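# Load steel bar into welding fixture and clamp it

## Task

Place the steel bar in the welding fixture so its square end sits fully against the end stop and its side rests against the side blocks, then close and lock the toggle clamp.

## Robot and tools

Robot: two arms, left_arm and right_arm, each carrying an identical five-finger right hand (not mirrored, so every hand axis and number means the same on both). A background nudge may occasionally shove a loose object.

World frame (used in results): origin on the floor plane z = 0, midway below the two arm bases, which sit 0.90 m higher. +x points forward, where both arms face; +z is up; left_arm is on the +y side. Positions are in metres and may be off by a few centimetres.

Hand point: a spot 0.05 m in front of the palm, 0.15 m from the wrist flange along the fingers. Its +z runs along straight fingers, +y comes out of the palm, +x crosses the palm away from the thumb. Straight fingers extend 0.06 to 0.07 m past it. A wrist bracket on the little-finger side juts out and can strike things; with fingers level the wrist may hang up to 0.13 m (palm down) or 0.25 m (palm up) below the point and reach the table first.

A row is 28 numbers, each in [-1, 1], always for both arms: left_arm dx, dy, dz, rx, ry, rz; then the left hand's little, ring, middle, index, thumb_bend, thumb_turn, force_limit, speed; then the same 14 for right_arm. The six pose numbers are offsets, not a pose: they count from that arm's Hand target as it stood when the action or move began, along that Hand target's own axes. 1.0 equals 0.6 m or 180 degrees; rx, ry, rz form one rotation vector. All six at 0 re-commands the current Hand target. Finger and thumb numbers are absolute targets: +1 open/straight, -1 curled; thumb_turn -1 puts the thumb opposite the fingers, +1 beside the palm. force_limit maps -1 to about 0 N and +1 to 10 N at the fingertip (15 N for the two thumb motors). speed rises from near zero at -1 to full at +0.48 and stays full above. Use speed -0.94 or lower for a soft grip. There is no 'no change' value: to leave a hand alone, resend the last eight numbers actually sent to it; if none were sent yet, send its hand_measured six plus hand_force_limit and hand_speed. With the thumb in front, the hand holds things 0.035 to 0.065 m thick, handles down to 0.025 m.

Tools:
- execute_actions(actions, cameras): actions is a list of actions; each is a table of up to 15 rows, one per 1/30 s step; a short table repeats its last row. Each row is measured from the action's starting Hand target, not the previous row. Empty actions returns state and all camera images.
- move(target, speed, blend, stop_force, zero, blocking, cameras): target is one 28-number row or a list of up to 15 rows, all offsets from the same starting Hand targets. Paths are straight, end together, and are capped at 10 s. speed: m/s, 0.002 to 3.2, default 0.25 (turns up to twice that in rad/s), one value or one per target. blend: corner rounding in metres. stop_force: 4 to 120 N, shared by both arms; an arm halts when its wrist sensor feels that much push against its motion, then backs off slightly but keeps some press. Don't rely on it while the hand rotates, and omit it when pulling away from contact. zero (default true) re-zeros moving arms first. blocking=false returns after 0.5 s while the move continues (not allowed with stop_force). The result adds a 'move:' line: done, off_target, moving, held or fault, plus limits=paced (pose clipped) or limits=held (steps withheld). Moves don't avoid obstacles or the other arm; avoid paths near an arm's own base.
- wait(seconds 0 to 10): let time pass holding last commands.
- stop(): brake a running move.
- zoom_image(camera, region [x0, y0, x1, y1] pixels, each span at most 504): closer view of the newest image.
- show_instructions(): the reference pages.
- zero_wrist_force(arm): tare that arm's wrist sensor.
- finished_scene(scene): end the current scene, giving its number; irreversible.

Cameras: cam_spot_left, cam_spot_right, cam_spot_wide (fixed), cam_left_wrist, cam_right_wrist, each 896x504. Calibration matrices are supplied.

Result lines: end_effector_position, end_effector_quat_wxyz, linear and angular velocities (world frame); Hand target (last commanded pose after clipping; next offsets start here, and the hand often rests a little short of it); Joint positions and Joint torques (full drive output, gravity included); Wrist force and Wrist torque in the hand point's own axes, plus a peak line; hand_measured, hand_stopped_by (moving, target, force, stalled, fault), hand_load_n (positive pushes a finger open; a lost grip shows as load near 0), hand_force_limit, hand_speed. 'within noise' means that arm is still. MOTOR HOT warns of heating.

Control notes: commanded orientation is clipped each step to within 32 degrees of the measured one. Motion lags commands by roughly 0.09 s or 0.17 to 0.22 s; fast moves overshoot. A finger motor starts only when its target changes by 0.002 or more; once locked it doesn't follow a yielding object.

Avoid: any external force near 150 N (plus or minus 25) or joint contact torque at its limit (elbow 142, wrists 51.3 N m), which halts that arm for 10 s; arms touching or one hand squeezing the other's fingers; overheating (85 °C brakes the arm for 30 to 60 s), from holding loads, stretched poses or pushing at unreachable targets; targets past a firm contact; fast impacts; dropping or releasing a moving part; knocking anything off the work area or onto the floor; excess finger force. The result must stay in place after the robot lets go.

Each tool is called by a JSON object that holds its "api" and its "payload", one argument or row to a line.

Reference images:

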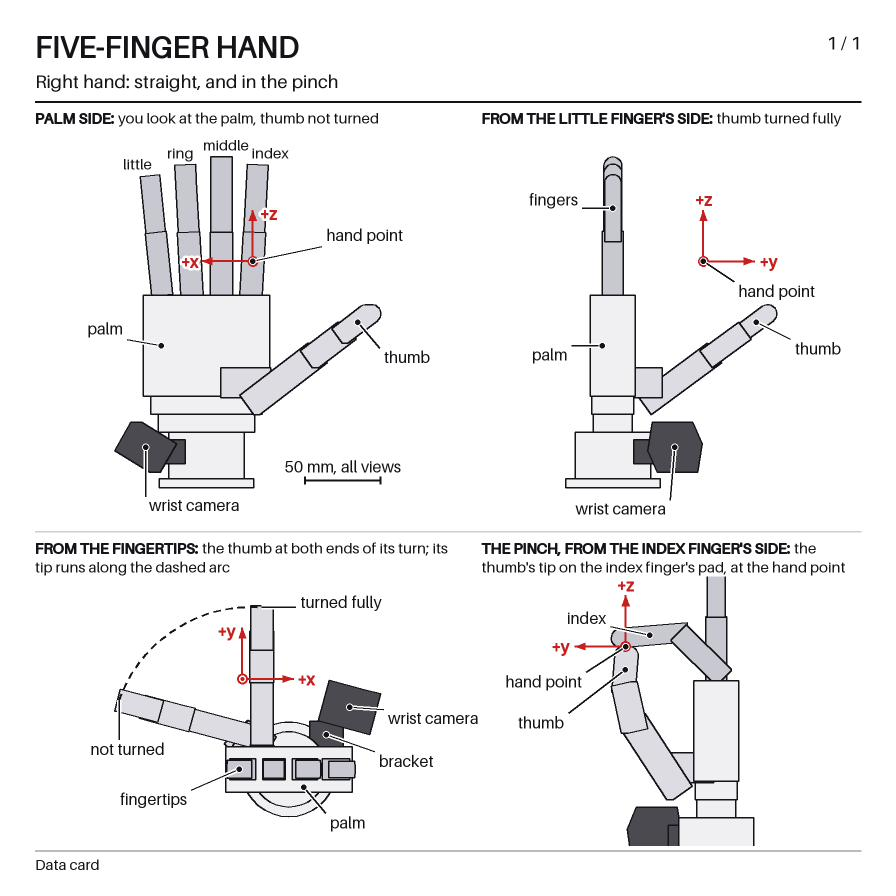

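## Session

{"api": "execute_actions", "payload": {
  "actions": []
}}

{"api": "zoom_image", "payload": {
  "camera": "cam_spot_right",
  "region": [260, 200, 610, 400]
}}

{"api": "zoom_image", "payload": {
  "camera": "cam_spot_left",
  "region": [330, 160, 550, 380]
}}

Scene clock: 0.00 s.
left_arm: end_effector_position=(+0.1994, +0.5207, +1.2687) hand_measured=(+1.000, +1.000, +1.000, +1.000, +1.000, +1.000) hand_load_n=(+0.0, +0.0, +0.0, +0.0, +0.0, +0.0) hand_stopped_by=(target, target, target, target, target, target) hand_force_limit=0.00 hand_speed=-0.80 end_effector_quat_wxyz=(-0.064, +0.064, +0.931, -0.354) | right_arm: end_effector_position=(+0.1747, -0.4995, +1.2519) hand_measured=(+1.000, +1.000, +1.000, +1.000, +1.000, +1.000) hand_load_n=(+0.0, +0.0, +0.0, +0.0, +0.5, +0.0) hand_stopped_by=(target, target, target, target, target, target) hand_force_limit=0.00 hand_speed=-0.80 end_effector_quat_wxyz=(-0.022, -0.134, +0.924, -0.357)
Joint positions: left_arm=[-0.374 -2.06 2.234 1.284 2.3 -1.851] | right_arm=[0.028 -2.06 2.274 1.307 2.3 -1.851]
Joint velocities: within noise
Joint torques (N m): no reading
Wrist force (N): no reading
Wrist torque (N m): no reading
Wrist force, peak (N): no reading
Hand target: left_arm +0.1994, +0.5207, +1.2687; -0.064, +0.064, +0.931, -0.354 | right_arm +0.1747, -0.4995, +1.2519; -0.022, -0.134, +0.924, -0.357
camera_calibration:
cam_left_wrist: T_world_to_cam=[[-0.235982, 0.751472, -0.616119, 0.434181], [0.923007, 0.37163, 0.0997474, -0.500233], [0.303926, -0.545143, -0.781312, 1.32803], [0, 0, 0, 1]] pos_world=[0.160554, 0.583595, 1.35501]
cam_right_wrist: T_world_to_cam=[[-0.467752, 0.647847, -0.601251, 1.158], [0.710512, 0.680225, 0.180187, -0.013198], [0.52572, -0.342913, -0.778479, 0.831236], [0, 0, 0, 1]] pos_world=[0.114039, -0.45619, 1.34573]

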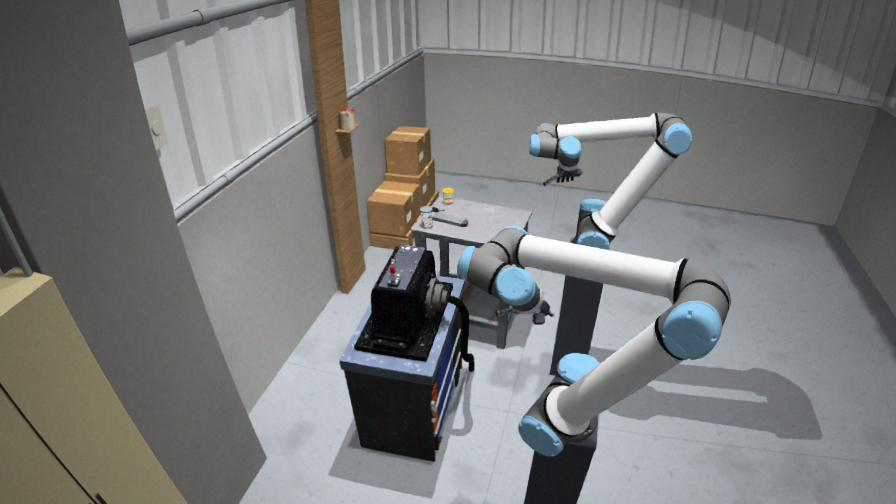

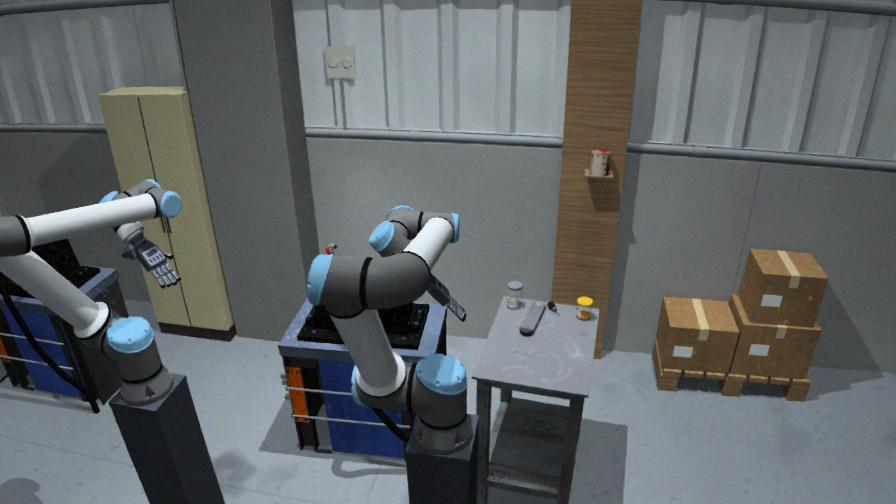

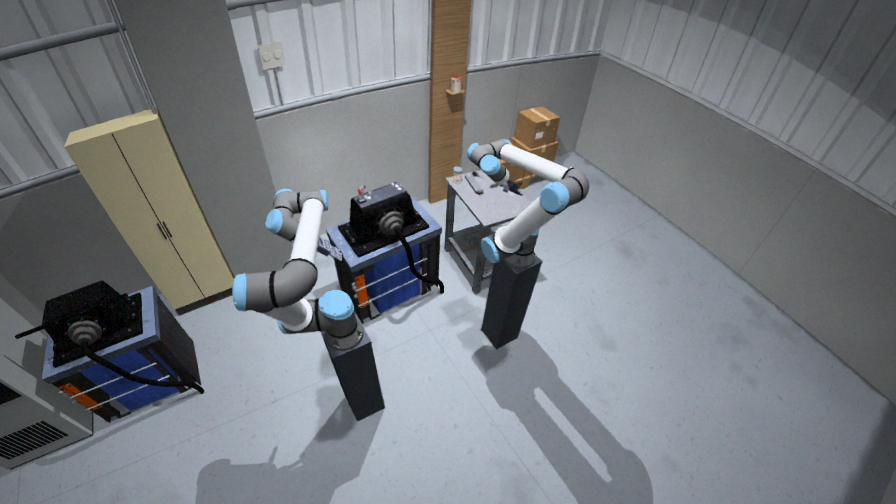

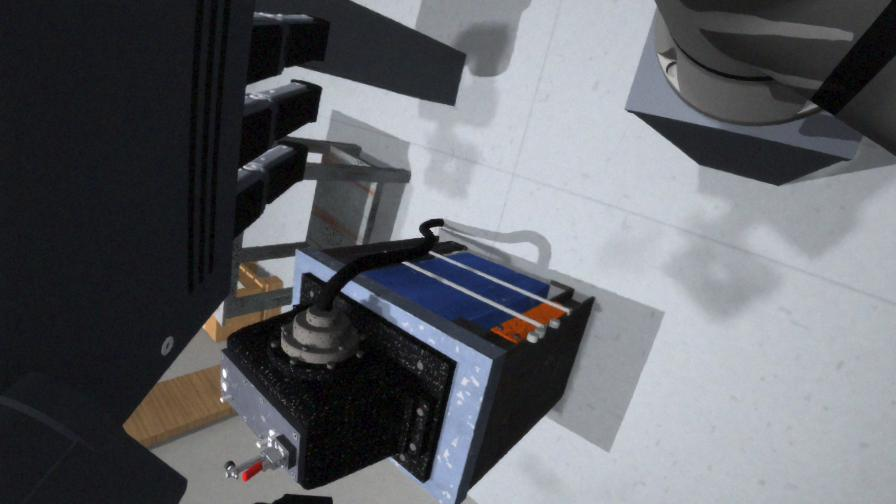

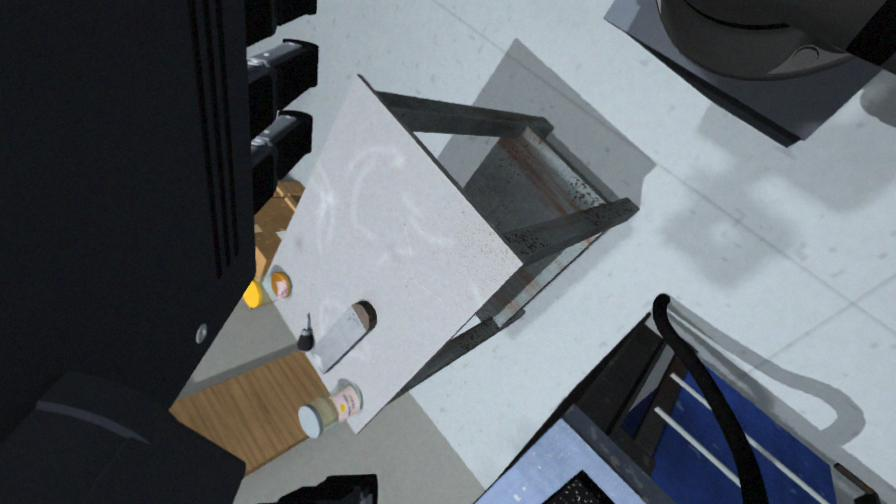

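Scaled by 1.440 from the camera's 896x504 image, which has a finer 1280x720 frame.

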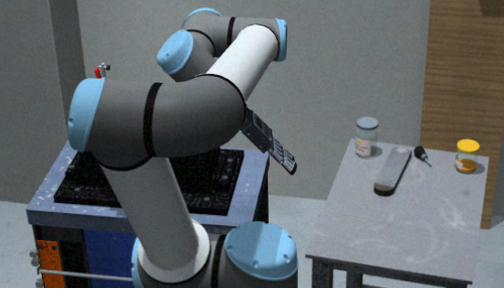

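Scaled by 2.291 from the camera's 896x504 image, which has a finer 1280x720 frame.

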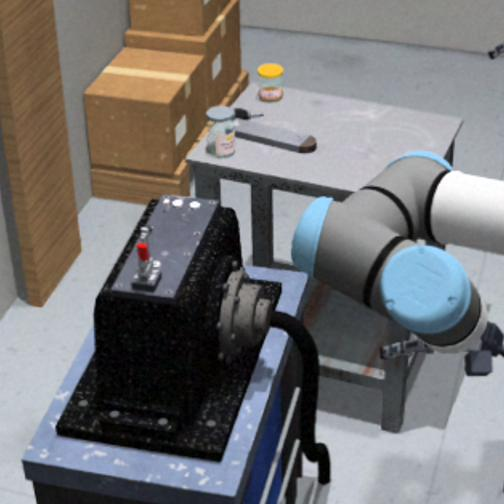

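{"api": "move", "payload": {
  "target": [-0.799,-0.7508,0.4812,-0.2307,-0.0417,-0.0417,1,1,1,1,1,1,0,0,-0.6682,-0.4178,0.54,-0.2332,-0.0144,0.0875,1,1,1,1,1,1,0,0],
  "speed": 0.35,
  "cameras": ["cam_left_wrist","cam_right_wrist"]
}}

Scene clock: 54.50 s.
left_arm: end_effector_position=(+0.5901, -0.0799, +1.3196) hand_measured=(+1.000, +1.000, +1.000, +1.000, +1.000, +1.000) hand_load_n=(+0.0, +0.0, +0.0, +0.0, +0.0, +0.0) hand_stopped_by=(target, target, target, target, target, target) hand_force_limit=0.00 hand_speed=0.00 end_effector_quat_wxyz=(+0.000, +0.000, +1.000, +0.000) end_effector_velocity=(+0.001, +0.000, +0.000) end_effector_angular_velocity=(+0.000, +0.001, +0.001) | right_arm: end_effector_position=(+0.6449, -0.7995, +1.1198) hand_measured=(+1.000, +1.000, +1.000, +1.000, +1.000, +1.000) hand_load_n=(+0.0, +0.0, +0.0, +0.0, +0.0, +0.0) hand_stopped_by=(target, target, target, target, target, target) hand_force_limit=0.00 hand_speed=0.00 end_effector_quat_wxyz=(+0.000, +0.000, +1.000, +0.000)
Joint positions: left_arm=[-1.087 -0.809 0.699 1.681 1.572 -2.657] | right_arm=[-0.723 -1.117 1.559 1.129 1.57 -2.295]
Joint velocities: left_arm=[0.001 0.003 -0.005 0.002 0.001 0.001] | right_arm=[within noise]
Joint torques (N m): left_arm=[14.28 -86.79 -47.6 6.53 3.59 -3.28] | right_arm=[12.79 -64.12 -44.9 8.19 -3.13 1.8]
Wrist force (N): left_arm=[-0.8 1.1 -0.8] | right_arm=[1.1 -3.1 0.9]
Wrist torque (N m): left_arm=[0.15 0.14 0.07] | right_arm=[-0.31 -0.20 -0.18]
Wrist force, peak (N): left_arm=[1.2 1.2 -0.1] | right_arm=[-0.2 -4.1 1.3]
Hand target: left_arm +0.5901, -0.0800, +1.3196; +0.000, +0.000, +1.000, +0.000 | right_arm +0.6449, -0.7995, +1.1198; +0.000, +0.000, +1.000, +0.000
Off the commanded pose: left_arm 0.000 m, 0 deg | right_arm 0.000 m, 0 deg.
move: done
camera_calibration:
cam_left_wrist: T_world_to_cam=[[-0.309624, 0.950839, -0.00623733, 0.263738], [0.839607, 0.27647, 0.467573, -1.08648], [0.446311, 0.139535, -0.883932, 1.02773], [0, 0, 0, 1]] pos_world=[0.535183, -0.0937992, 1.4181]
cam_right_wrist: T_world_to_cam=[[-0.218521, 0.975781, 0.00997168, 0.909803], [0.81791, 0.177574, 0.547258, -1.0016], [0.532233, 0.127743, -0.836905, 0.815717], [0, 0, 0, 1]] pos_world=[0.583878, -0.814113, 1.22174]
Images, in order (width x height): cam_left_wrist 896x504, cam_right_wrist 896x504.

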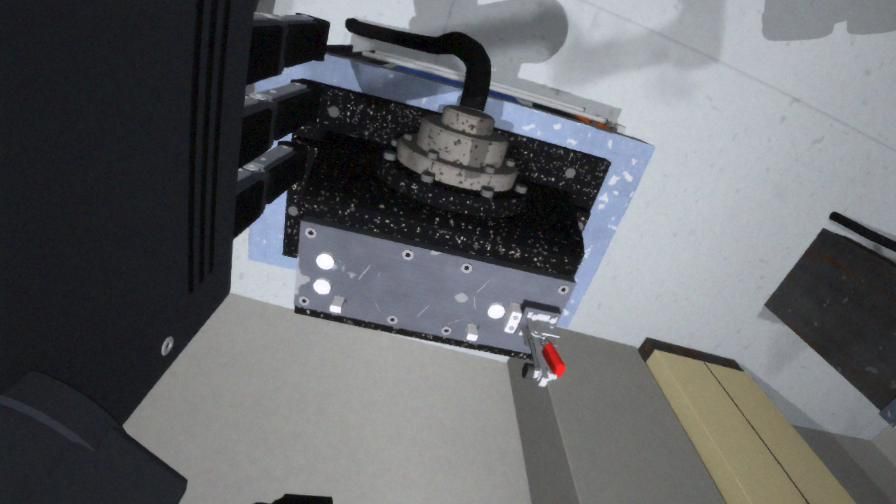

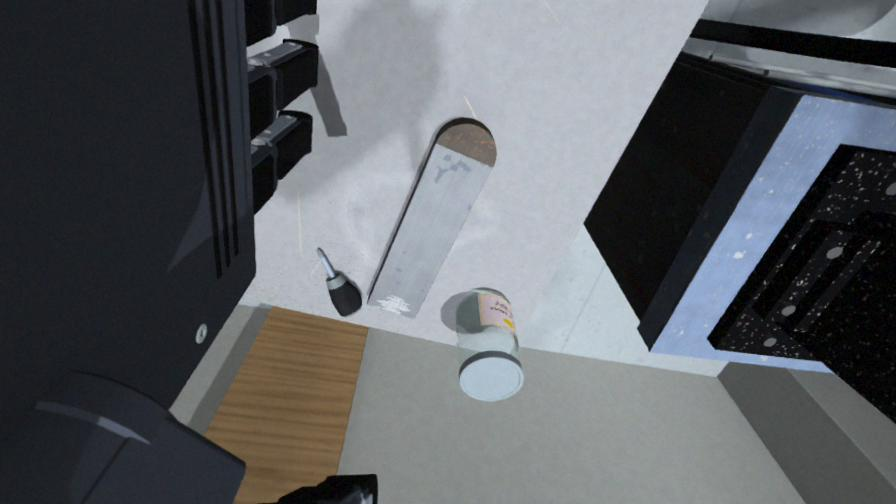

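{"api": "zoom_image", "payload": {
  "camera": "cam_right_wrist",
  "region": [340, 100, 540, 330]
}}

{"api": "zoom_image", "payload": {
  "camera": "cam_left_wrist",
  "region": [440, 270, 600, 390]
}}

{"api": "zoom_image", "payload": {
  "camera": "cam_left_wrist",
  "region": [290, 190, 450, 350]
}}

Scaled by 2.191 from the camera's 896x504 image, which has a finer 1280x720 frame.

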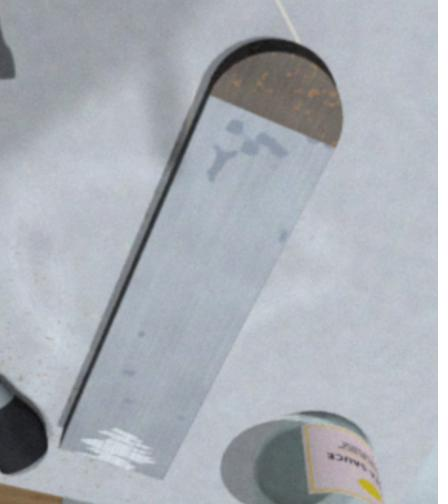

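Scaled by 3.150 from the camera's 896x504 image, which has a finer 1280x720 frame.

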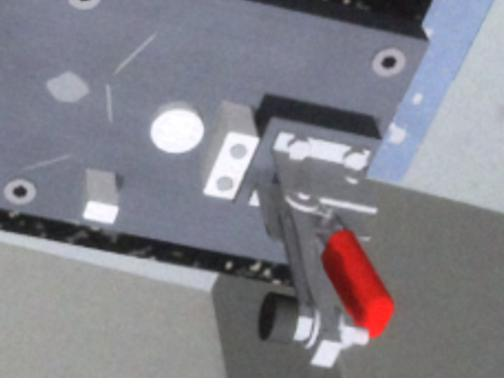

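Scaled by 3.150 from the camera's 896x504 image, which has a finer 1280x720 frame.

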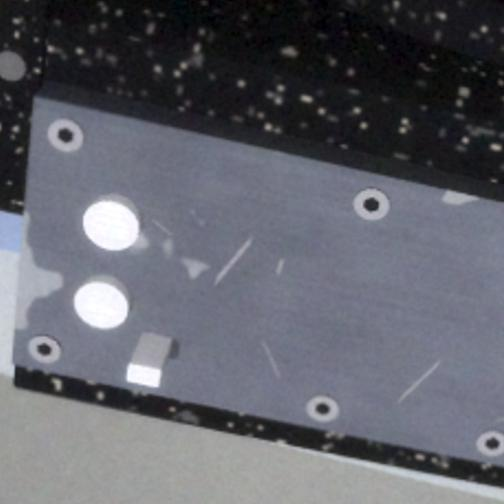

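{"api": "move", "payload": {
  "target": [-0.2,0.525,-0.05,0,0,0.5,1,1,1,1,1,1,0,0,-0.2585,0.0107,0.2333,0.2943,0.0273,0.0546,0.4,0.4,0.4,0.4,1,-1,0.5,0],
  "speed": 0.25,
  "cameras": ["cam_right_wrist","cam_spot_left","cam_spot_right"]
}}

{"api": "zoom_image", "payload": {
  "camera": "cam_spot_left",
  "region": [380, 130, 580, 280]
}}

{"api": "zoom_image", "payload": {
  "camera": "cam_spot_right",
  "region": [460, 220, 660, 400]
}}

Scene clock: 174.33 s.
left_arm: end_effector_position=(+0.7102, +0.2350, +1.3495) hand_measured=(+1.000, +1.000, +1.000, +1.000, +1.000, +1.000) hand_load_n=(+0.0, +0.0, +0.5, +0.0, +0.0, +0.0) hand_stopped_by=(target, target, target, target, target, target) hand_force_limit=0.00 hand_speed=0.00 end_effector_quat_wxyz=(+0.000, +0.707, +0.707, +0.000) | right_arm: end_effector_position=(+0.8000, -0.7928, +0.9798) hand_measured=(+0.400, +0.400, +0.400, +0.400, +1.000, -1.000) hand_load_n=(+0.0, +0.0, +0.0, +0.0, +0.0, +0.0) hand_stopped_by=(target, target, target, target, target, target) hand_force_limit=0.50 hand_speed=0.00 end_effector_quat_wxyz=(-0.041, +0.082, +0.891, -0.445)
Joint positions: left_arm=[-0.66 -1.174 1.225 1.52 1.571 -0.66] | right_arm=[-0.296 -0.8 1.383 0.841 2.489 -1.756]
Joint torques (N m): left_arm=[14.38 -61.69 -48.22 6.93 3.43 3.39] | right_arm=[12.3 -90.08 -41.99 7.92 6.11 1.8]
Wrist force (N): left_arm=[0.0 1.3 -0.7] | right_arm=[0.3 0.4 -0.5]
Wrist torque (N m): left_arm=[0.19 -0.01 -0.08] | right_arm=[0.05 -0.02 -0.15]
Wrist force, peak (N): left_arm=[1.1 1.4 -0.7] | right_arm=[1.4 -3.5 0.5]
Hand target: left_arm +0.7102, +0.2350, +1.3495; +0.000, +0.707, +0.707, +0.000 | right_arm +0.8000, -0.7928, +0.9798; -0.041, +0.082, +0.891, -0.445
Off the commanded pose: left_arm 0.000 m, 0 deg | right_arm 0.000 m, 0 deg.
move: done
camera_calibration:
cam_right_wrist: T_world_to_cam=[[-0.105558, 0.623422, -0.774727, 1.33764], [0.903767, 0.385126, 0.186771, -0.60396], [0.414805, -0.680458, -0.604081, -0.159681], [0, 0, 0, 1]] pos_world=[0.753274, -0.709972, 1.05265]
Images, in order (width x height): cam_spot_left 896x504, cam_spot_right 896x504, cam_right_wrist 896x504.

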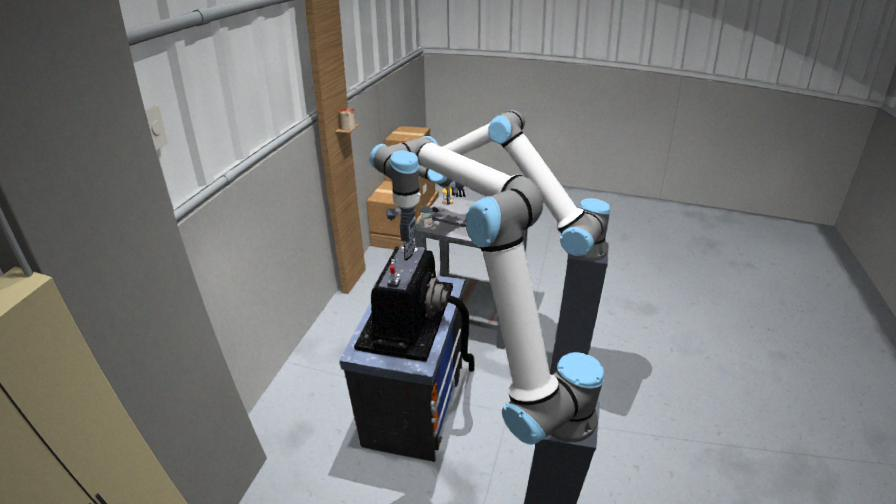

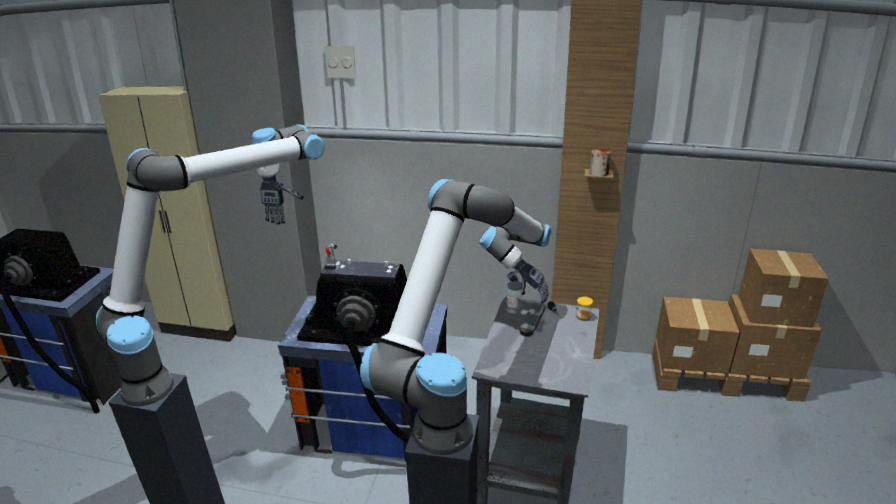

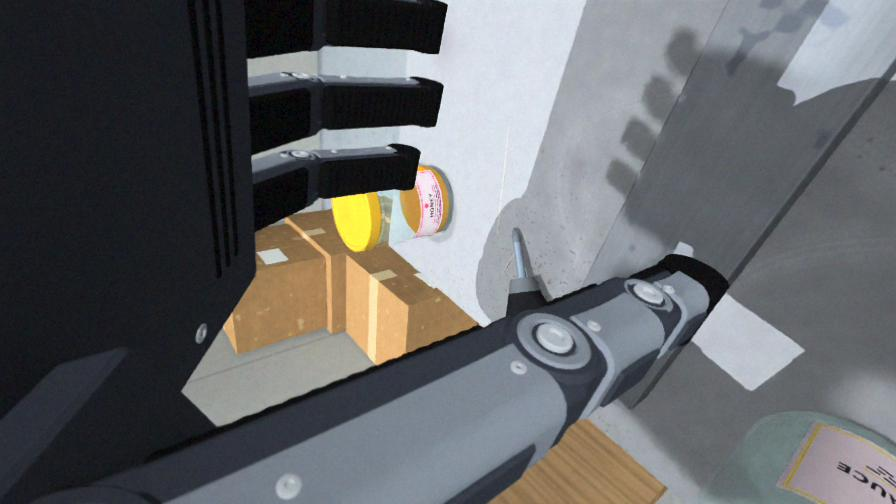

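Scaled by 2.520 from the camera's 896x504 image, which has a finer 1280x720 frame.

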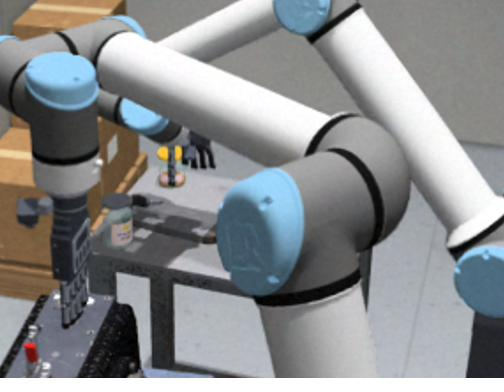

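Scaled by 2.520 from the camera's 896x504 image, which has a finer 1280x720 frame.

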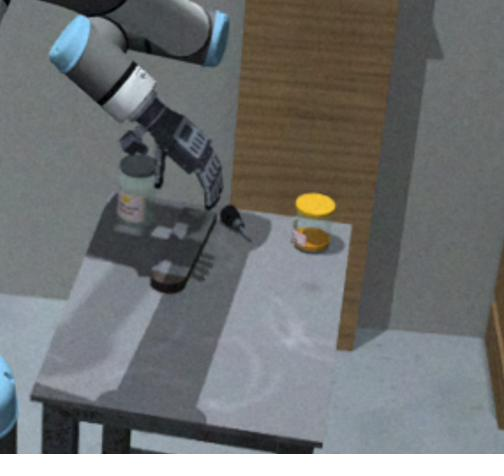

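{"api": "move", "payload": {
  "target": [0,0,0,0,0,0,1,1,1,1,1,1,0,0,0,0.1467,0.11,0,0,0,0.4,0.4,0.4,0.4,1,-1,0.5,0],
  "speed": 0.1,
  "stop_force": 10,
  "cameras": ["cam_right_wrist"]
}}

Scene clock: 185.40 s.
left_arm: end_effector_position=(+0.7102, +0.2350, +1.3495) hand_measured=(+1.000, +1.000, +1.000, +1.000, +1.000, +1.000) hand_load_n=(+0.0, +0.0, +0.0, +0.0, +0.0, +0.0) hand_stopped_by=(target, target, target, target, target, target) hand_force_limit=0.00 hand_speed=0.00 end_effector_quat_wxyz=(+0.000, +0.707, +0.707, +0.000) | right_arm: end_effector_position=(+0.8000, -0.7927, +0.8698) hand_measured=(+0.400, +0.400, +0.400, +0.400, +1.000, -1.000) hand_load_n=(+0.0, +0.0, +0.0, +0.0, +0.0, +0.0) hand_stopped_by=(target, target, target, target, target, target) hand_force_limit=0.50 hand_speed=0.00 end_effector_quat_wxyz=(-0.041, +0.082, +0.891, -0.445)
Joint positions: left_arm=[-0.66 -1.174 1.225 1.52 1.571 -0.66] | right_arm=[-0.296 -0.69 1.405 0.708 2.489 -1.756]
Joint torques (N m): left_arm=[13.52 -60.7 -48.64 6.94 3.5 3.05] | right_arm=[5.64 -87.88 -39.03 -0.35 6.24 -2.57]
Wrist force (N): left_arm=[0.2 1.2 -0.5] | right_arm=[0.3 0.5 -0.1]
Wrist torque (N m): left_arm=[0.17 -0.04 -0.07] | right_arm=[0.07 -0.06 -0.15]
Wrist force, peak (N): left_arm=[0.2 1.5 -0.8] | right_arm=[0.2 1.2 0.3]
Hand target: left_arm +0.7102, +0.2350, +1.3495; +0.000, +0.707, +0.707, +0.000 | right_arm +0.8000, -0.7927, +0.8698; -0.041, +0.082, +0.891, -0.445
Off the commanded pose: left_arm 0.000 m, 0 deg | right_arm 0.000 m, 0 deg.
move: done
camera_calibration:
cam_right_wrist: T_world_to_cam=[[-0.105448, 0.623358, -0.774794, 1.2523], [0.903819, 0.385013, 0.186753, -0.583557], [0.414719, -0.680581, -0.604001, -0.22616], [0, 0, 0, 1]] pos_world=[0.753275, -0.709871, 0.942651]
Images, in order (width x height): cam_right_wrist 896x504.

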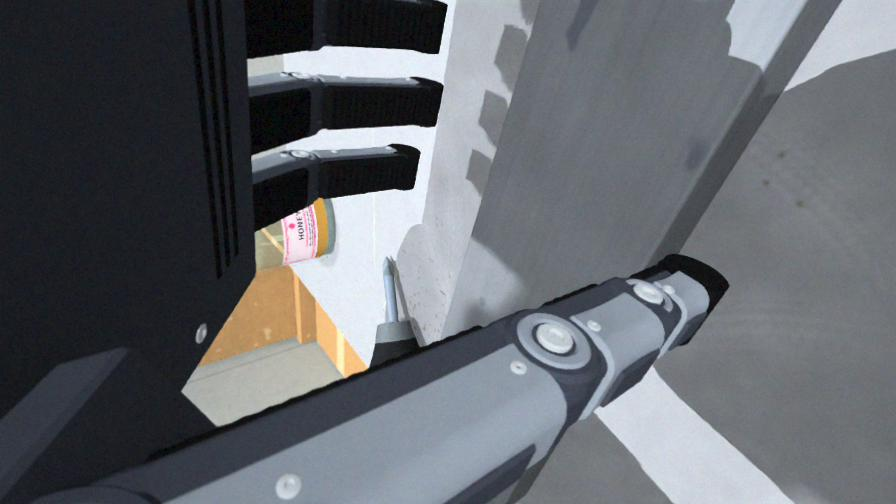

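{"api": "move", "payload": {
  "target": [0,0,0,0,0,0,1,1,1,1,1,1,0,0,0,0.0309,0.0232,0,0,0,0.4,0.4,0.4,0.4,1,-1,0.5,0],
  "speed": 0.04,
  "stop_force": 8
}}

{"api": "move", "payload": {
  "target": [0,0,0,0,0,0,1,1,1,1,1,1,0,0,0,-0.02,0.0267,0,0,0,0.4,0.4,0.4,0.4,1,-1,0.5,0],
  "speed": 0.02,
  "stop_force": 4
}}

{"api": "move", "payload": {
  "target": [0,0,0,0,0,0,1,1,1,1,1,1,0,0,0,0,0,0,0,0,-0.3,-0.3,-0.3,-0.3,1,-1,0.6,-0.85],
  "cameras": ["cam_right_wrist"]
}}

Scene clock: 202.53 s.
left_arm: end_effector_position=(+0.7102, +0.2350, +1.3495) hand_measured=(+1.000, +1.000, +1.000, +1.000, +1.000, +1.000) hand_load_n=(+0.0, +0.0, +0.0, +0.0, +0.0, +0.0) hand_stopped_by=(target, target, target, target, target, target) hand_force_limit=0.00 hand_speed=0.00 end_effector_quat_wxyz=(+0.000, +0.707, +0.707, +0.000) | right_arm: end_effector_position=(+0.8000, -0.7927, +0.8466) hand_measured=(+0.400, +0.400, +0.400, +0.400, +1.000, -1.000) hand_load_n=(+0.0, +0.0, +0.0, +0.0, +0.0, +0.0) hand_stopped_by=(target, target, target, target, target, target) hand_force_limit=0.50 hand_speed=0.00 end_effector_quat_wxyz=(-0.041, +0.082, +0.891, -0.445)
Joint positions: left_arm=[-0.66 -1.174 1.225 1.52 1.571 -0.66] | right_arm=[-0.296 -0.664 1.405 0.683 2.489 -1.756]
Joint torques (N m): left_arm=[14.12 -61.11 -47.43 7.19 3.64 3.3] | right_arm=[-3.31 -88.59 -36.66 0.09 5.78 0.18]
Wrist force (N): left_arm=[0.2 1.2 -0.5] | right_arm=[0.3 0.6 -0.2]
Wrist torque (N m): left_arm=[0.16 -0.04 -0.07] | right_arm=[0.11 -0.05 -0.14]
Wrist force, peak (N): left_arm=[0.4 1.3 -0.7] | right_arm=[0.3 0.9 -0.2]
Hand target: left_arm +0.7102, +0.2350, +1.3495; +0.000, +0.707, +0.707, +0.000 | right_arm +0.8000, -0.7927, +0.8466; -0.041, +0.082, +0.891, -0.445
Off the commanded pose: left_arm 0.000 m, 0 deg | right_arm 0.000 m, 0 deg.
move: done

Scene clock: 204.23 s.
left_arm: end_effector_position=(+0.7102, +0.2350, +1.3495) hand_measured=(+1.000, +1.000, +1.000, +1.000, +1.000, +1.000) hand_load_n=(+0.0, +0.0, +0.0, +0.0, +0.0, +0.0) hand_stopped_by=(target, target, target, target, target, target) hand_force_limit=0.00 hand_speed=0.00 end_effector_quat_wxyz=(+0.000, +0.707, +0.707, +0.000) | right_arm: end_effector_position=(+0.7986, -0.8003, +0.8466) hand_measured=(+0.400, +0.400, +0.400, +0.400, +1.000, -1.000) hand_load_n=(+0.0, +0.0, +0.0, +0.0, +0.0, +0.0) hand_stopped_by=(target, target, target, target, target, target) hand_force_limit=0.50 hand_speed=0.00 end_effector_quat_wxyz=(-0.041, +0.082, +0.891, -0.445)
Joint positions: left_arm=[-0.66 -1.174 1.225 1.52 1.571 -0.66] | right_arm=[-0.306 -0.667 1.408 0.67 2.487 -1.772]
Joint torques (N m): left_arm=[14.31 -61.64 -48.04 7.05 3.34 3.13] | right_arm=[14.93 -88.39 -37.84 7.49 6.29 2]
Wrist force (N): left_arm=[-0.3 0.9 -0.6] | right_arm=[0.3 0.6 -0.4]
Wrist torque (N m): left_arm=[0.14 0.04 -0.11] | right_arm=[0.11 -0.06 -0.15]
Wrist force, peak (N): left_arm=[-0.2 1.1 -1.1] | right_arm=[0.6 4.8 -7.7]
Hand target: left_arm +0.7102, +0.2350, +1.3495; +0.000, +0.707, +0.707, +0.000 | right_arm +0.7986, -0.8003, +0.8466; -0.041, +0.082, +0.891, -0.445 (not the last commanded pose)
Off the commanded pose: left_arm 0.000 m, 0 deg | right_arm 0.012 m, 0 deg.
move: contact (right_arm)

Scene clock: 205.63 s.
left_arm: end_effector_position=(+0.7102, +0.2350, +1.3495) hand_measured=(+1.000, +1.000, +1.000, +1.000, +1.000, +1.000) hand_load_n=(+0.0, +0.0, +0.0, +0.0, +0.0, +0.0) hand_stopped_by=(target, target, target, target, target, target) hand_force_limit=0.00 hand_speed=0.00 end_effector_quat_wxyz=(+0.000, +0.707, +0.707, +0.000) | right_arm: end_effector_position=(+0.7985, -0.8003, +0.8465) hand_measured=(-0.070, +0.000, +0.042, +0.014, +1.000, -1.000) hand_load_n=(+8.0, +4.5, +0.0, +4.0, +2.5, +2.5) hand_stopped_by=(force, force, force, force, target, target) hand_force_limit=0.60 hand_speed=-0.85 end_effector_quat_wxyz=(-0.041, +0.082, +0.891, -0.445)
Joint positions: left_arm=[-0.66 -1.174 1.225 1.52 1.571 -0.66] | right_arm=[-0.306 -0.667 1.408 0.67 2.487 -1.772]
Joint torques (N m): left_arm=[15.83 -62.94 -48.36 7.01 3.52 3.13] | right_arm=[9.42 -96.83 -36.58 6.34 3.7 1.49]
Wrist force (N): left_arm=[0.1 0.9 -0.6] | right_arm=[2.0 1.5 0.8]
Wrist torque (N m): left_arm=[0.13 -0.03 -0.09] | right_arm=[-0.05 -0.33 -0.33]
Wrist force, peak (N): left_arm=[0.0 1.3 -0.8] | right_arm=[-0.4 -0.9 8.5]
Hand target: left_arm +0.7102, +0.2350, +1.3495; +0.000, +0.707, +0.707, +0.000 | right_arm +0.7986, -0.8003, +0.8466; -0.041, +0.082, +0.891, -0.445
Off the commanded pose: left_arm 0.000 m, 0 deg | right_arm 0.000 m, 0 deg.
move: done
camera_calibration:
cam_right_wrist: T_world_to_cam=[[-0.105513, 0.623339, -0.7748, 1.23901], [0.903849, 0.384993, 0.186645, -0.574933], [0.414636, -0.680609, -0.604027, -0.244767], [0, 0, 0, 1]] pos_world=[0.751875, -0.717571, 0.919451]
Images, in order (width x height): cam_right_wrist 896x504.

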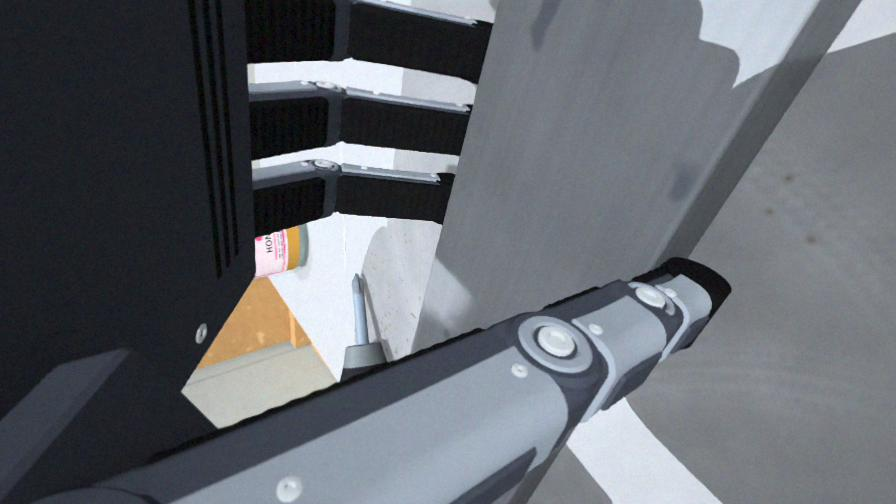

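{"api": "move", "payload": {
  "target": [
    [0,0,0,0,0,0,1,1,1,1,1,1,0,0,0,0,0,0,0,0,-0.4,-0.4,-0.4,-0.4,1,-1,1.0,-0.85],
    [0,0,0,0,0,0,1,1,1,1,1,1,0,0,0,0,0,0,0,0,-0.45,-0.45,-0.45,-0.45,1,-1,1.0,-0.85]
  ]
}}

{"api": "move", "payload": {
  "target": [0,0,0,0,0,0,1,1,1,1,1,1,0,0,0,-0.36,-0.27,0,0,0,-0.45,-0.45,-0.45,-0.45,1,-1,1.0,-0.85],
  "speed": 0.2,
  "cameras": ["cam_right_wrist"]
}}

Scene clock: 219.80 s.
left_arm: end_effector_position=(+0.7102, +0.2350, +1.3495) hand_measured=(+1.000, +1.000, +1.000, +1.000, +1.000, +1.000) hand_load_n=(+0.0, +0.0, +0.0, +0.0, +0.0, +0.0) hand_stopped_by=(target, target, target, target, target, target) hand_force_limit=0.00 hand_speed=0.00 end_effector_quat_wxyz=(+0.000, +0.707, +0.707, +0.000) | right_arm: end_effector_position=(+0.7986, -0.8003, +0.8466) hand_measured=(-0.108, -0.034, +0.006, -0.008, +1.000, -1.000) hand_load_n=(+10.0, +11.0, +9.5, +10.0, +7.0, +8.0) hand_stopped_by=(force, force, force, force, target, target) hand_force_limit=1.00 hand_speed=-0.85 end_effector_quat_wxyz=(-0.041, +0.082, +0.891, -0.445)
Joint positions: left_arm=[-0.66 -1.174 1.225 1.52 1.571 -0.66] | right_arm=[-0.306 -0.667 1.408 0.67 2.487 -1.772]
Joint torques (N m): left_arm=[14.55 -61.57 -47.58 6.98 3.47 2.99] | right_arm=[9.15 -111.69 -33.66 2.86 4.37 0.51]
Wrist force (N): left_arm=[0.1 0.9 -0.4] | right_arm=[3.5 5.5 3.2]
Wrist torque (N m): left_arm=[0.12 -0.04 -0.08] | right_arm=[-0.27 -0.31 -0.26]
Wrist force, peak (N): left_arm=[0.0 1.5 -0.8] | right_arm=[3.5 5.6 3.3]
Hand target: left_arm +0.7102, +0.2350, +1.3495; +0.000, +0.707, +0.707, +0.000 | right_arm +0.7986, -0.8003, +0.8466; -0.041, +0.082, +0.891, -0.445
Off the commanded pose: left_arm 0.000 m, 0 deg | right_arm 0.000 m, 0 deg.
move: done

Scene clock: 221.83 s.
left_arm: end_effector_position=(+0.7102, +0.2350, +1.3495) hand_measured=(+1.000, +1.000, +1.000, +1.000, +1.000, +1.000) hand_load_n=(+0.0, +0.0, +0.0, +0.0, +0.0, +0.0) hand_stopped_by=(target, target, target, target, target, target) hand_force_limit=0.00 hand_speed=0.00 end_effector_quat_wxyz=(+0.000, +0.707, +0.707, +0.000) | right_arm: end_effector_position=(+0.7986, -0.8007, +1.1164) hand_measured=(-0.108, -0.034, +0.006, -0.010, +1.000, -1.000) hand_load_n=(+0.0, +0.0, +0.0, +0.0, +0.0, +0.0) hand_stopped_by=(force, force, force, force, target, target) hand_force_limit=1.00 hand_speed=-0.85 end_effector_quat_wxyz=(-0.041, +0.082, +0.891, -0.445)
Joint positions: left_arm=[-0.66 -1.174 1.225 1.52 1.571 -0.66] | right_arm=[-0.306 -0.91 1.306 1.014 2.487 -1.772]
Joint torques (N m): left_arm=[14.54 -61.35 -47.53 6.91 3.56 3.37] | right_arm=[8.42 -103.61 -46.78 7.72 -0.25 1.73]
Wrist force (N): left_arm=[0.2 1.0 -0.5] | right_arm=[0.4 -0.1 -0.4]
Wrist torque (N m): left_arm=[0.13 -0.05 -0.07] | right_arm=[-0.01 -0.03 -0.14]
Wrist force, peak (N): left_arm=[-0.2 1.5 -0.6] | right_arm=[-0.1 19.3 12.4]
Hand target: left_arm +0.7102, +0.2350, +1.3495; +0.000, +0.707, +0.707, +0.000 | right_arm +0.7986, -0.8006, +1.1166; -0.041, +0.082, +0.891, -0.445
Off the commanded pose: left_arm 0.000 m, 0 deg | right_arm 0.000 m, 0 deg.
move: done
camera_calibration:
cam_right_wrist: T_world_to_cam=[[-0.105457, 0.623363, -0.774789, 1.4482], [0.903856, 0.384954, 0.186694, -0.625265], [0.414636, -0.680609, -0.604026, -0.082005], [0, 0, 0, 1]] pos_world=[0.751875, -0.717871, 1.18925]
Images, in order (width x height): cam_right_wrist 896x504.

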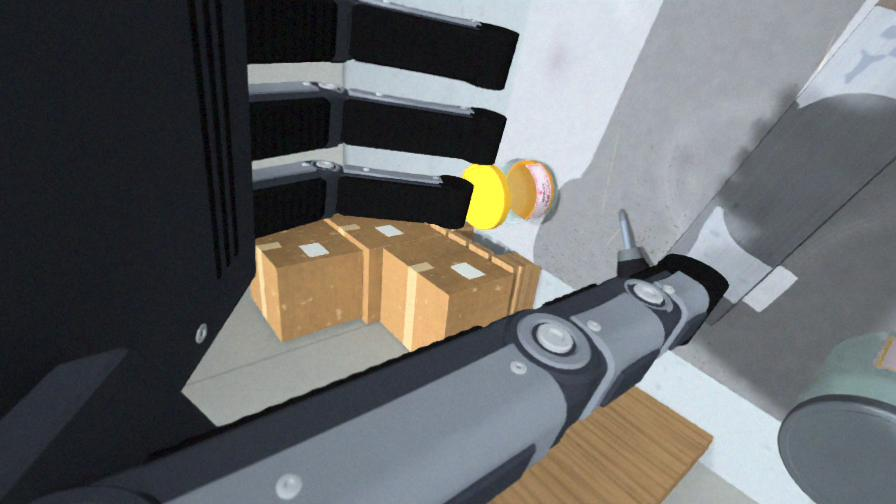

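{"api": "zoom_image", "payload": {
  "camera": "cam_right_wrist",
  "region": [600, 0, 896, 380]
}}

Scaled by 1.326 from the camera's 896x504 image, which has a finer 1280x720 frame.

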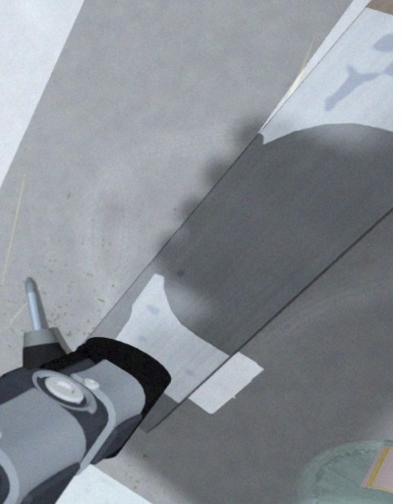

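{"api": "move", "payload": {
  "target": [0,0,0,0,0,0,1,1,1,1,1,1,0,0,0.2517,-0.0283,0.0377,-0.2943,-0.0273,-0.0546,0.4,0.4,0.4,0.4,1,-1,0.5,0],
  "speed": 0.3,
  "cameras": ["cam_right_wrist"]
}}

{"api": "zoom_image", "payload": {
  "camera": "cam_right_wrist",
  "region": [340, 100, 540, 330]
}}

Scene clock: 266.17 s.
left_arm: end_effector_position=(+0.7102, +0.2350, +1.3495) hand_measured=(+1.000, +1.000, +1.000, +1.000, +1.000, +1.000) hand_load_n=(+0.0, +0.0, +0.0, +0.0, +0.0, +0.0) hand_stopped_by=(target, target, target, target, target, target) hand_force_limit=0.00 hand_speed=0.00 end_effector_quat_wxyz=(+0.000, +0.707, +0.707, +0.000) | right_arm: end_effector_position=(+0.6450, -0.8008, +1.1166) hand_measured=(+0.400, +0.400, +0.400, +0.400, +1.000, -1.000) hand_load_n=(+0.0, +0.0, +0.0, +0.5, +0.0, +0.0) hand_stopped_by=(target, target, target, target, target, target) hand_force_limit=0.50 hand_speed=0.00 end_effector_quat_wxyz=(+0.000, +0.000, +1.000, +0.000)
Joint positions: left_arm=[-0.66 -1.174 1.225 1.52 1.571 -0.66] | right_arm=[-0.724 -1.114 1.56 1.125 1.57 -2.296]
Joint torques (N m): left_arm=[14.57 -61.51 -47.81 6.95 3.38 3.2] | right_arm=[-13.78 -64.52 -22.94 8.24 -3.6 -2.38]
Wrist force (N): left_arm=[0.1 0.7 -0.5] | right_arm=[0.8 -3.1 0.6]
Wrist torque (N m): left_arm=[0.09 -0.03 -0.09] | right_arm=[-0.26 -0.17 0.01]
Wrist force, peak (N): left_arm=[-0.3 1.3 -0.7] | right_arm=[1.5 -3.6 1.1]
Hand target: left_arm +0.7102, +0.2350, +1.3495; +0.000, +0.707, +0.707, +0.000 | right_arm +0.6449, -0.8008, +1.1166; +0.000, +0.000, +1.000, +0.000
Off the commanded pose: left_arm 0.000 m, 0 deg | right_arm 0.000 m, 0 deg.
move: done
camera_calibration:
cam_right_wrist: T_world_to_cam=[[-0.218341, 0.975826, 0.00950969, 0.91152], [0.817965, 0.177687, 0.547139, -0.999566], [0.532222, 0.127241, -0.836988, 0.812921], [0, 0, 0, 1]] pos_world=[0.583978, -0.815312, 1.21864]
Images, in order (width x height): cam_right_wrist 896x504.

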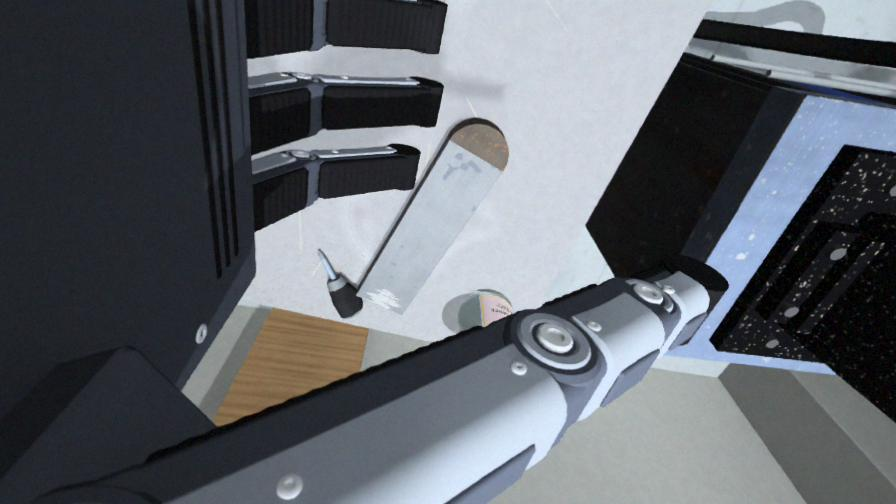

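Scaled by 2.191 from the camera's 896x504 image, which has a finer 1280x720 frame.

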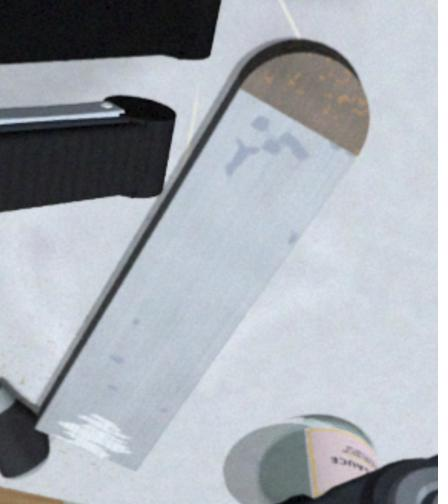

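{"api": "move", "payload": {
  "target": [
    [0,0,0,0,0,0,1,1,1,1,1,1,0,0,-0.2442,0.0068,0.2443,0.2927,0.0461,0.0922,0.4,0.4,0.4,0.4,1,-1,0.5,0],
    [0,0,0,0,0,0,1,1,1,1,1,1,0,0,-0.2442,0.0068,0.361,0.2927,0.0461,0.0922,0.4,0.4,0.4,0.4,1,-1,0.5,0]
  ],
  "speed": [0.25,0.12],
  "cameras": ["cam_right_wrist"]
}}

{"api": "move", "payload": {
  "target": [0,0,0,0,0,0,1,1,1,1,1,1,0,0,0,0.0725,0.0544,0,0,0,0.4,0.4,0.4,0.4,1,-1,0.5,0],
  "speed": 0.05,
  "stop_force": 8,
  "cameras": ["cam_right_wrist"]
}}

Scene clock: 355.80 s.
left_arm: end_effector_position=(+0.7102, +0.2350, +1.3495) hand_measured=(+1.000, +1.000, +1.000, +1.000, +1.000, +1.000) hand_load_n=(+0.0, +0.0, +0.0, +0.0, +0.0, +0.0) hand_stopped_by=(target, target, target, target, target, target) hand_force_limit=0.00 hand_speed=0.00 end_effector_quat_wxyz=(+0.000, +0.707, +0.707, +0.000) | right_arm: end_effector_position=(+0.7913, -0.7963, +0.9002) hand_measured=(+0.400, +0.400, +0.400, +0.400, +1.000, -1.000) hand_load_n=(+0.0, +0.0, +0.0, +0.0, +0.0, +0.0) hand_stopped_by=(target, target, target, target, target, target) hand_force_limit=0.50 hand_speed=0.00 end_effector_quat_wxyz=(-0.070, +0.139, +0.884, -0.441)
Joint positions: left_arm=[-0.66 -1.174 1.225 1.52 1.571 -0.66] | right_arm=[-0.297 -0.68 1.361 0.91 2.497 -1.547]
Joint torques (N m): left_arm=[13.32 -60.88 -48.01 6.76 3.44 2.87] | right_arm=[11.97 -88.59 -35.98 0.06 5.97 -2.26]
Wrist force (N): left_arm=[-0.3 1.1 -0.7] | right_arm=[0.2 0.5 -0.1]
Wrist torque (N m): left_arm=[0.17 0.03 -0.10] | right_arm=[0.00 -0.03 -0.15]
Wrist force, peak (N): left_arm=[0.2 1.6 -0.6] | right_arm=[1.5 -3.7 0.2]
Hand target: left_arm +0.7102, +0.2350, +1.3495; +0.000, +0.707, +0.707, +0.000 | right_arm +0.7914, -0.7963, +0.9000; -0.070, +0.139, +0.884, -0.441
Off the commanded pose: left_arm 0.000 m, 0 deg | right_arm 0.000 m, 0 deg.
move: done
camera_calibration:
cam_right_wrist: T_world_to_cam=[[-0.025578, 0.63172, -0.774775, 1.2207], [0.945502, 0.266952, 0.186448, -0.706771], [0.32461, -0.727782, -0.60412, -0.172798], [0, 0, 0, 1]] pos_world=[0.755569, -0.708225, 0.973152]
Images, in order (width x height): cam_right_wrist 896x504.

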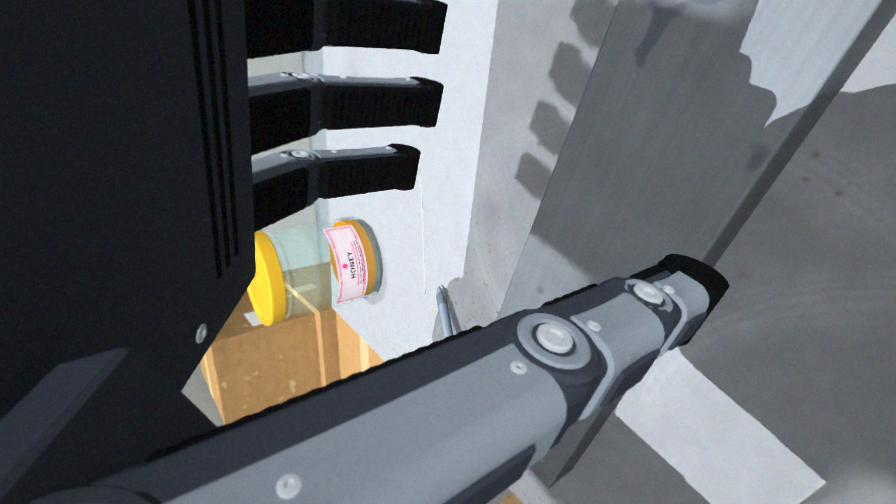

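Scene clock: 358.07 s.
left_arm: end_effector_position=(+0.7102, +0.2350, +1.3495) hand_measured=(+1.000, +1.000, +1.000, +1.000, +1.000, +1.000) hand_load_n=(+0.0, +0.0, +0.0, +0.0, +0.0, +0.0) hand_stopped_by=(target, target, target, target, target, target) hand_force_limit=0.00 hand_speed=0.00 end_effector_quat_wxyz=(+0.000, +0.707, +0.707, +0.000) | right_arm: end_effector_position=(+0.7914, -0.7963, +0.8456) hand_measured=(+0.400, +0.400, +0.400, +0.400, +1.000, -1.000) hand_load_n=(+0.0, +0.0, +0.0, +0.0, +0.0, +0.5) hand_stopped_by=(target, target, target, target, target, target) hand_force_limit=0.50 hand_speed=0.00 end_effector_quat_wxyz=(-0.070, +0.139, +0.884, -0.441)
Joint positions: left_arm=[-0.66 -1.174 1.225 1.52 1.571 -0.66] | right_arm=[-0.297 -0.621 1.361 0.851 2.497 -1.547]
Joint torques (N m): left_arm=[12.64 -60.73 -47.62 6.92 3.27 3.09] | right_arm=[14.76 -92.03 -38.39 0.52 4.92 -2.1]
Wrist force (N): left_arm=[0.0 1.0 -0.6] | right_arm=[-0.1 0.6 -0.3]
Wrist torque (N m): left_arm=[0.15 -0.01 -0.08] | right_arm=[0.04 0.04 -0.16]
Wrist force, peak (N): left_arm=[0.4 1.4 -0.4] | right_arm=[0.2 0.5 -0.7]
Hand target: left_arm +0.7102, +0.2350, +1.3495; +0.000, +0.707, +0.707, +0.000 | right_arm +0.7914, -0.7963, +0.8456; -0.070, +0.139, +0.884, -0.441
Off the commanded pose: left_arm 0.000 m, 0 deg | right_arm 0.000 m, 0 deg.
move: done
camera_calibration:
cam_right_wrist: T_world_to_cam=[[-0.0254792, 0.631682, -0.774809, 1.17825], [0.945467, 0.266986, 0.186576, -0.696734], [0.32472, -0.727803, -0.604037, -0.20605], [0, 0, 0, 1]] pos_world=[0.755669, -0.708225, 0.918451]
Images, in order (width x height): cam_right_wrist 896x504.

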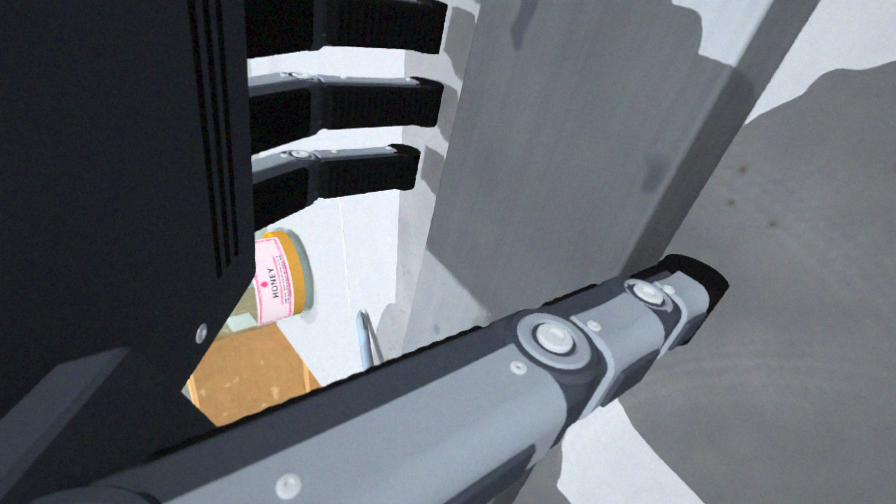

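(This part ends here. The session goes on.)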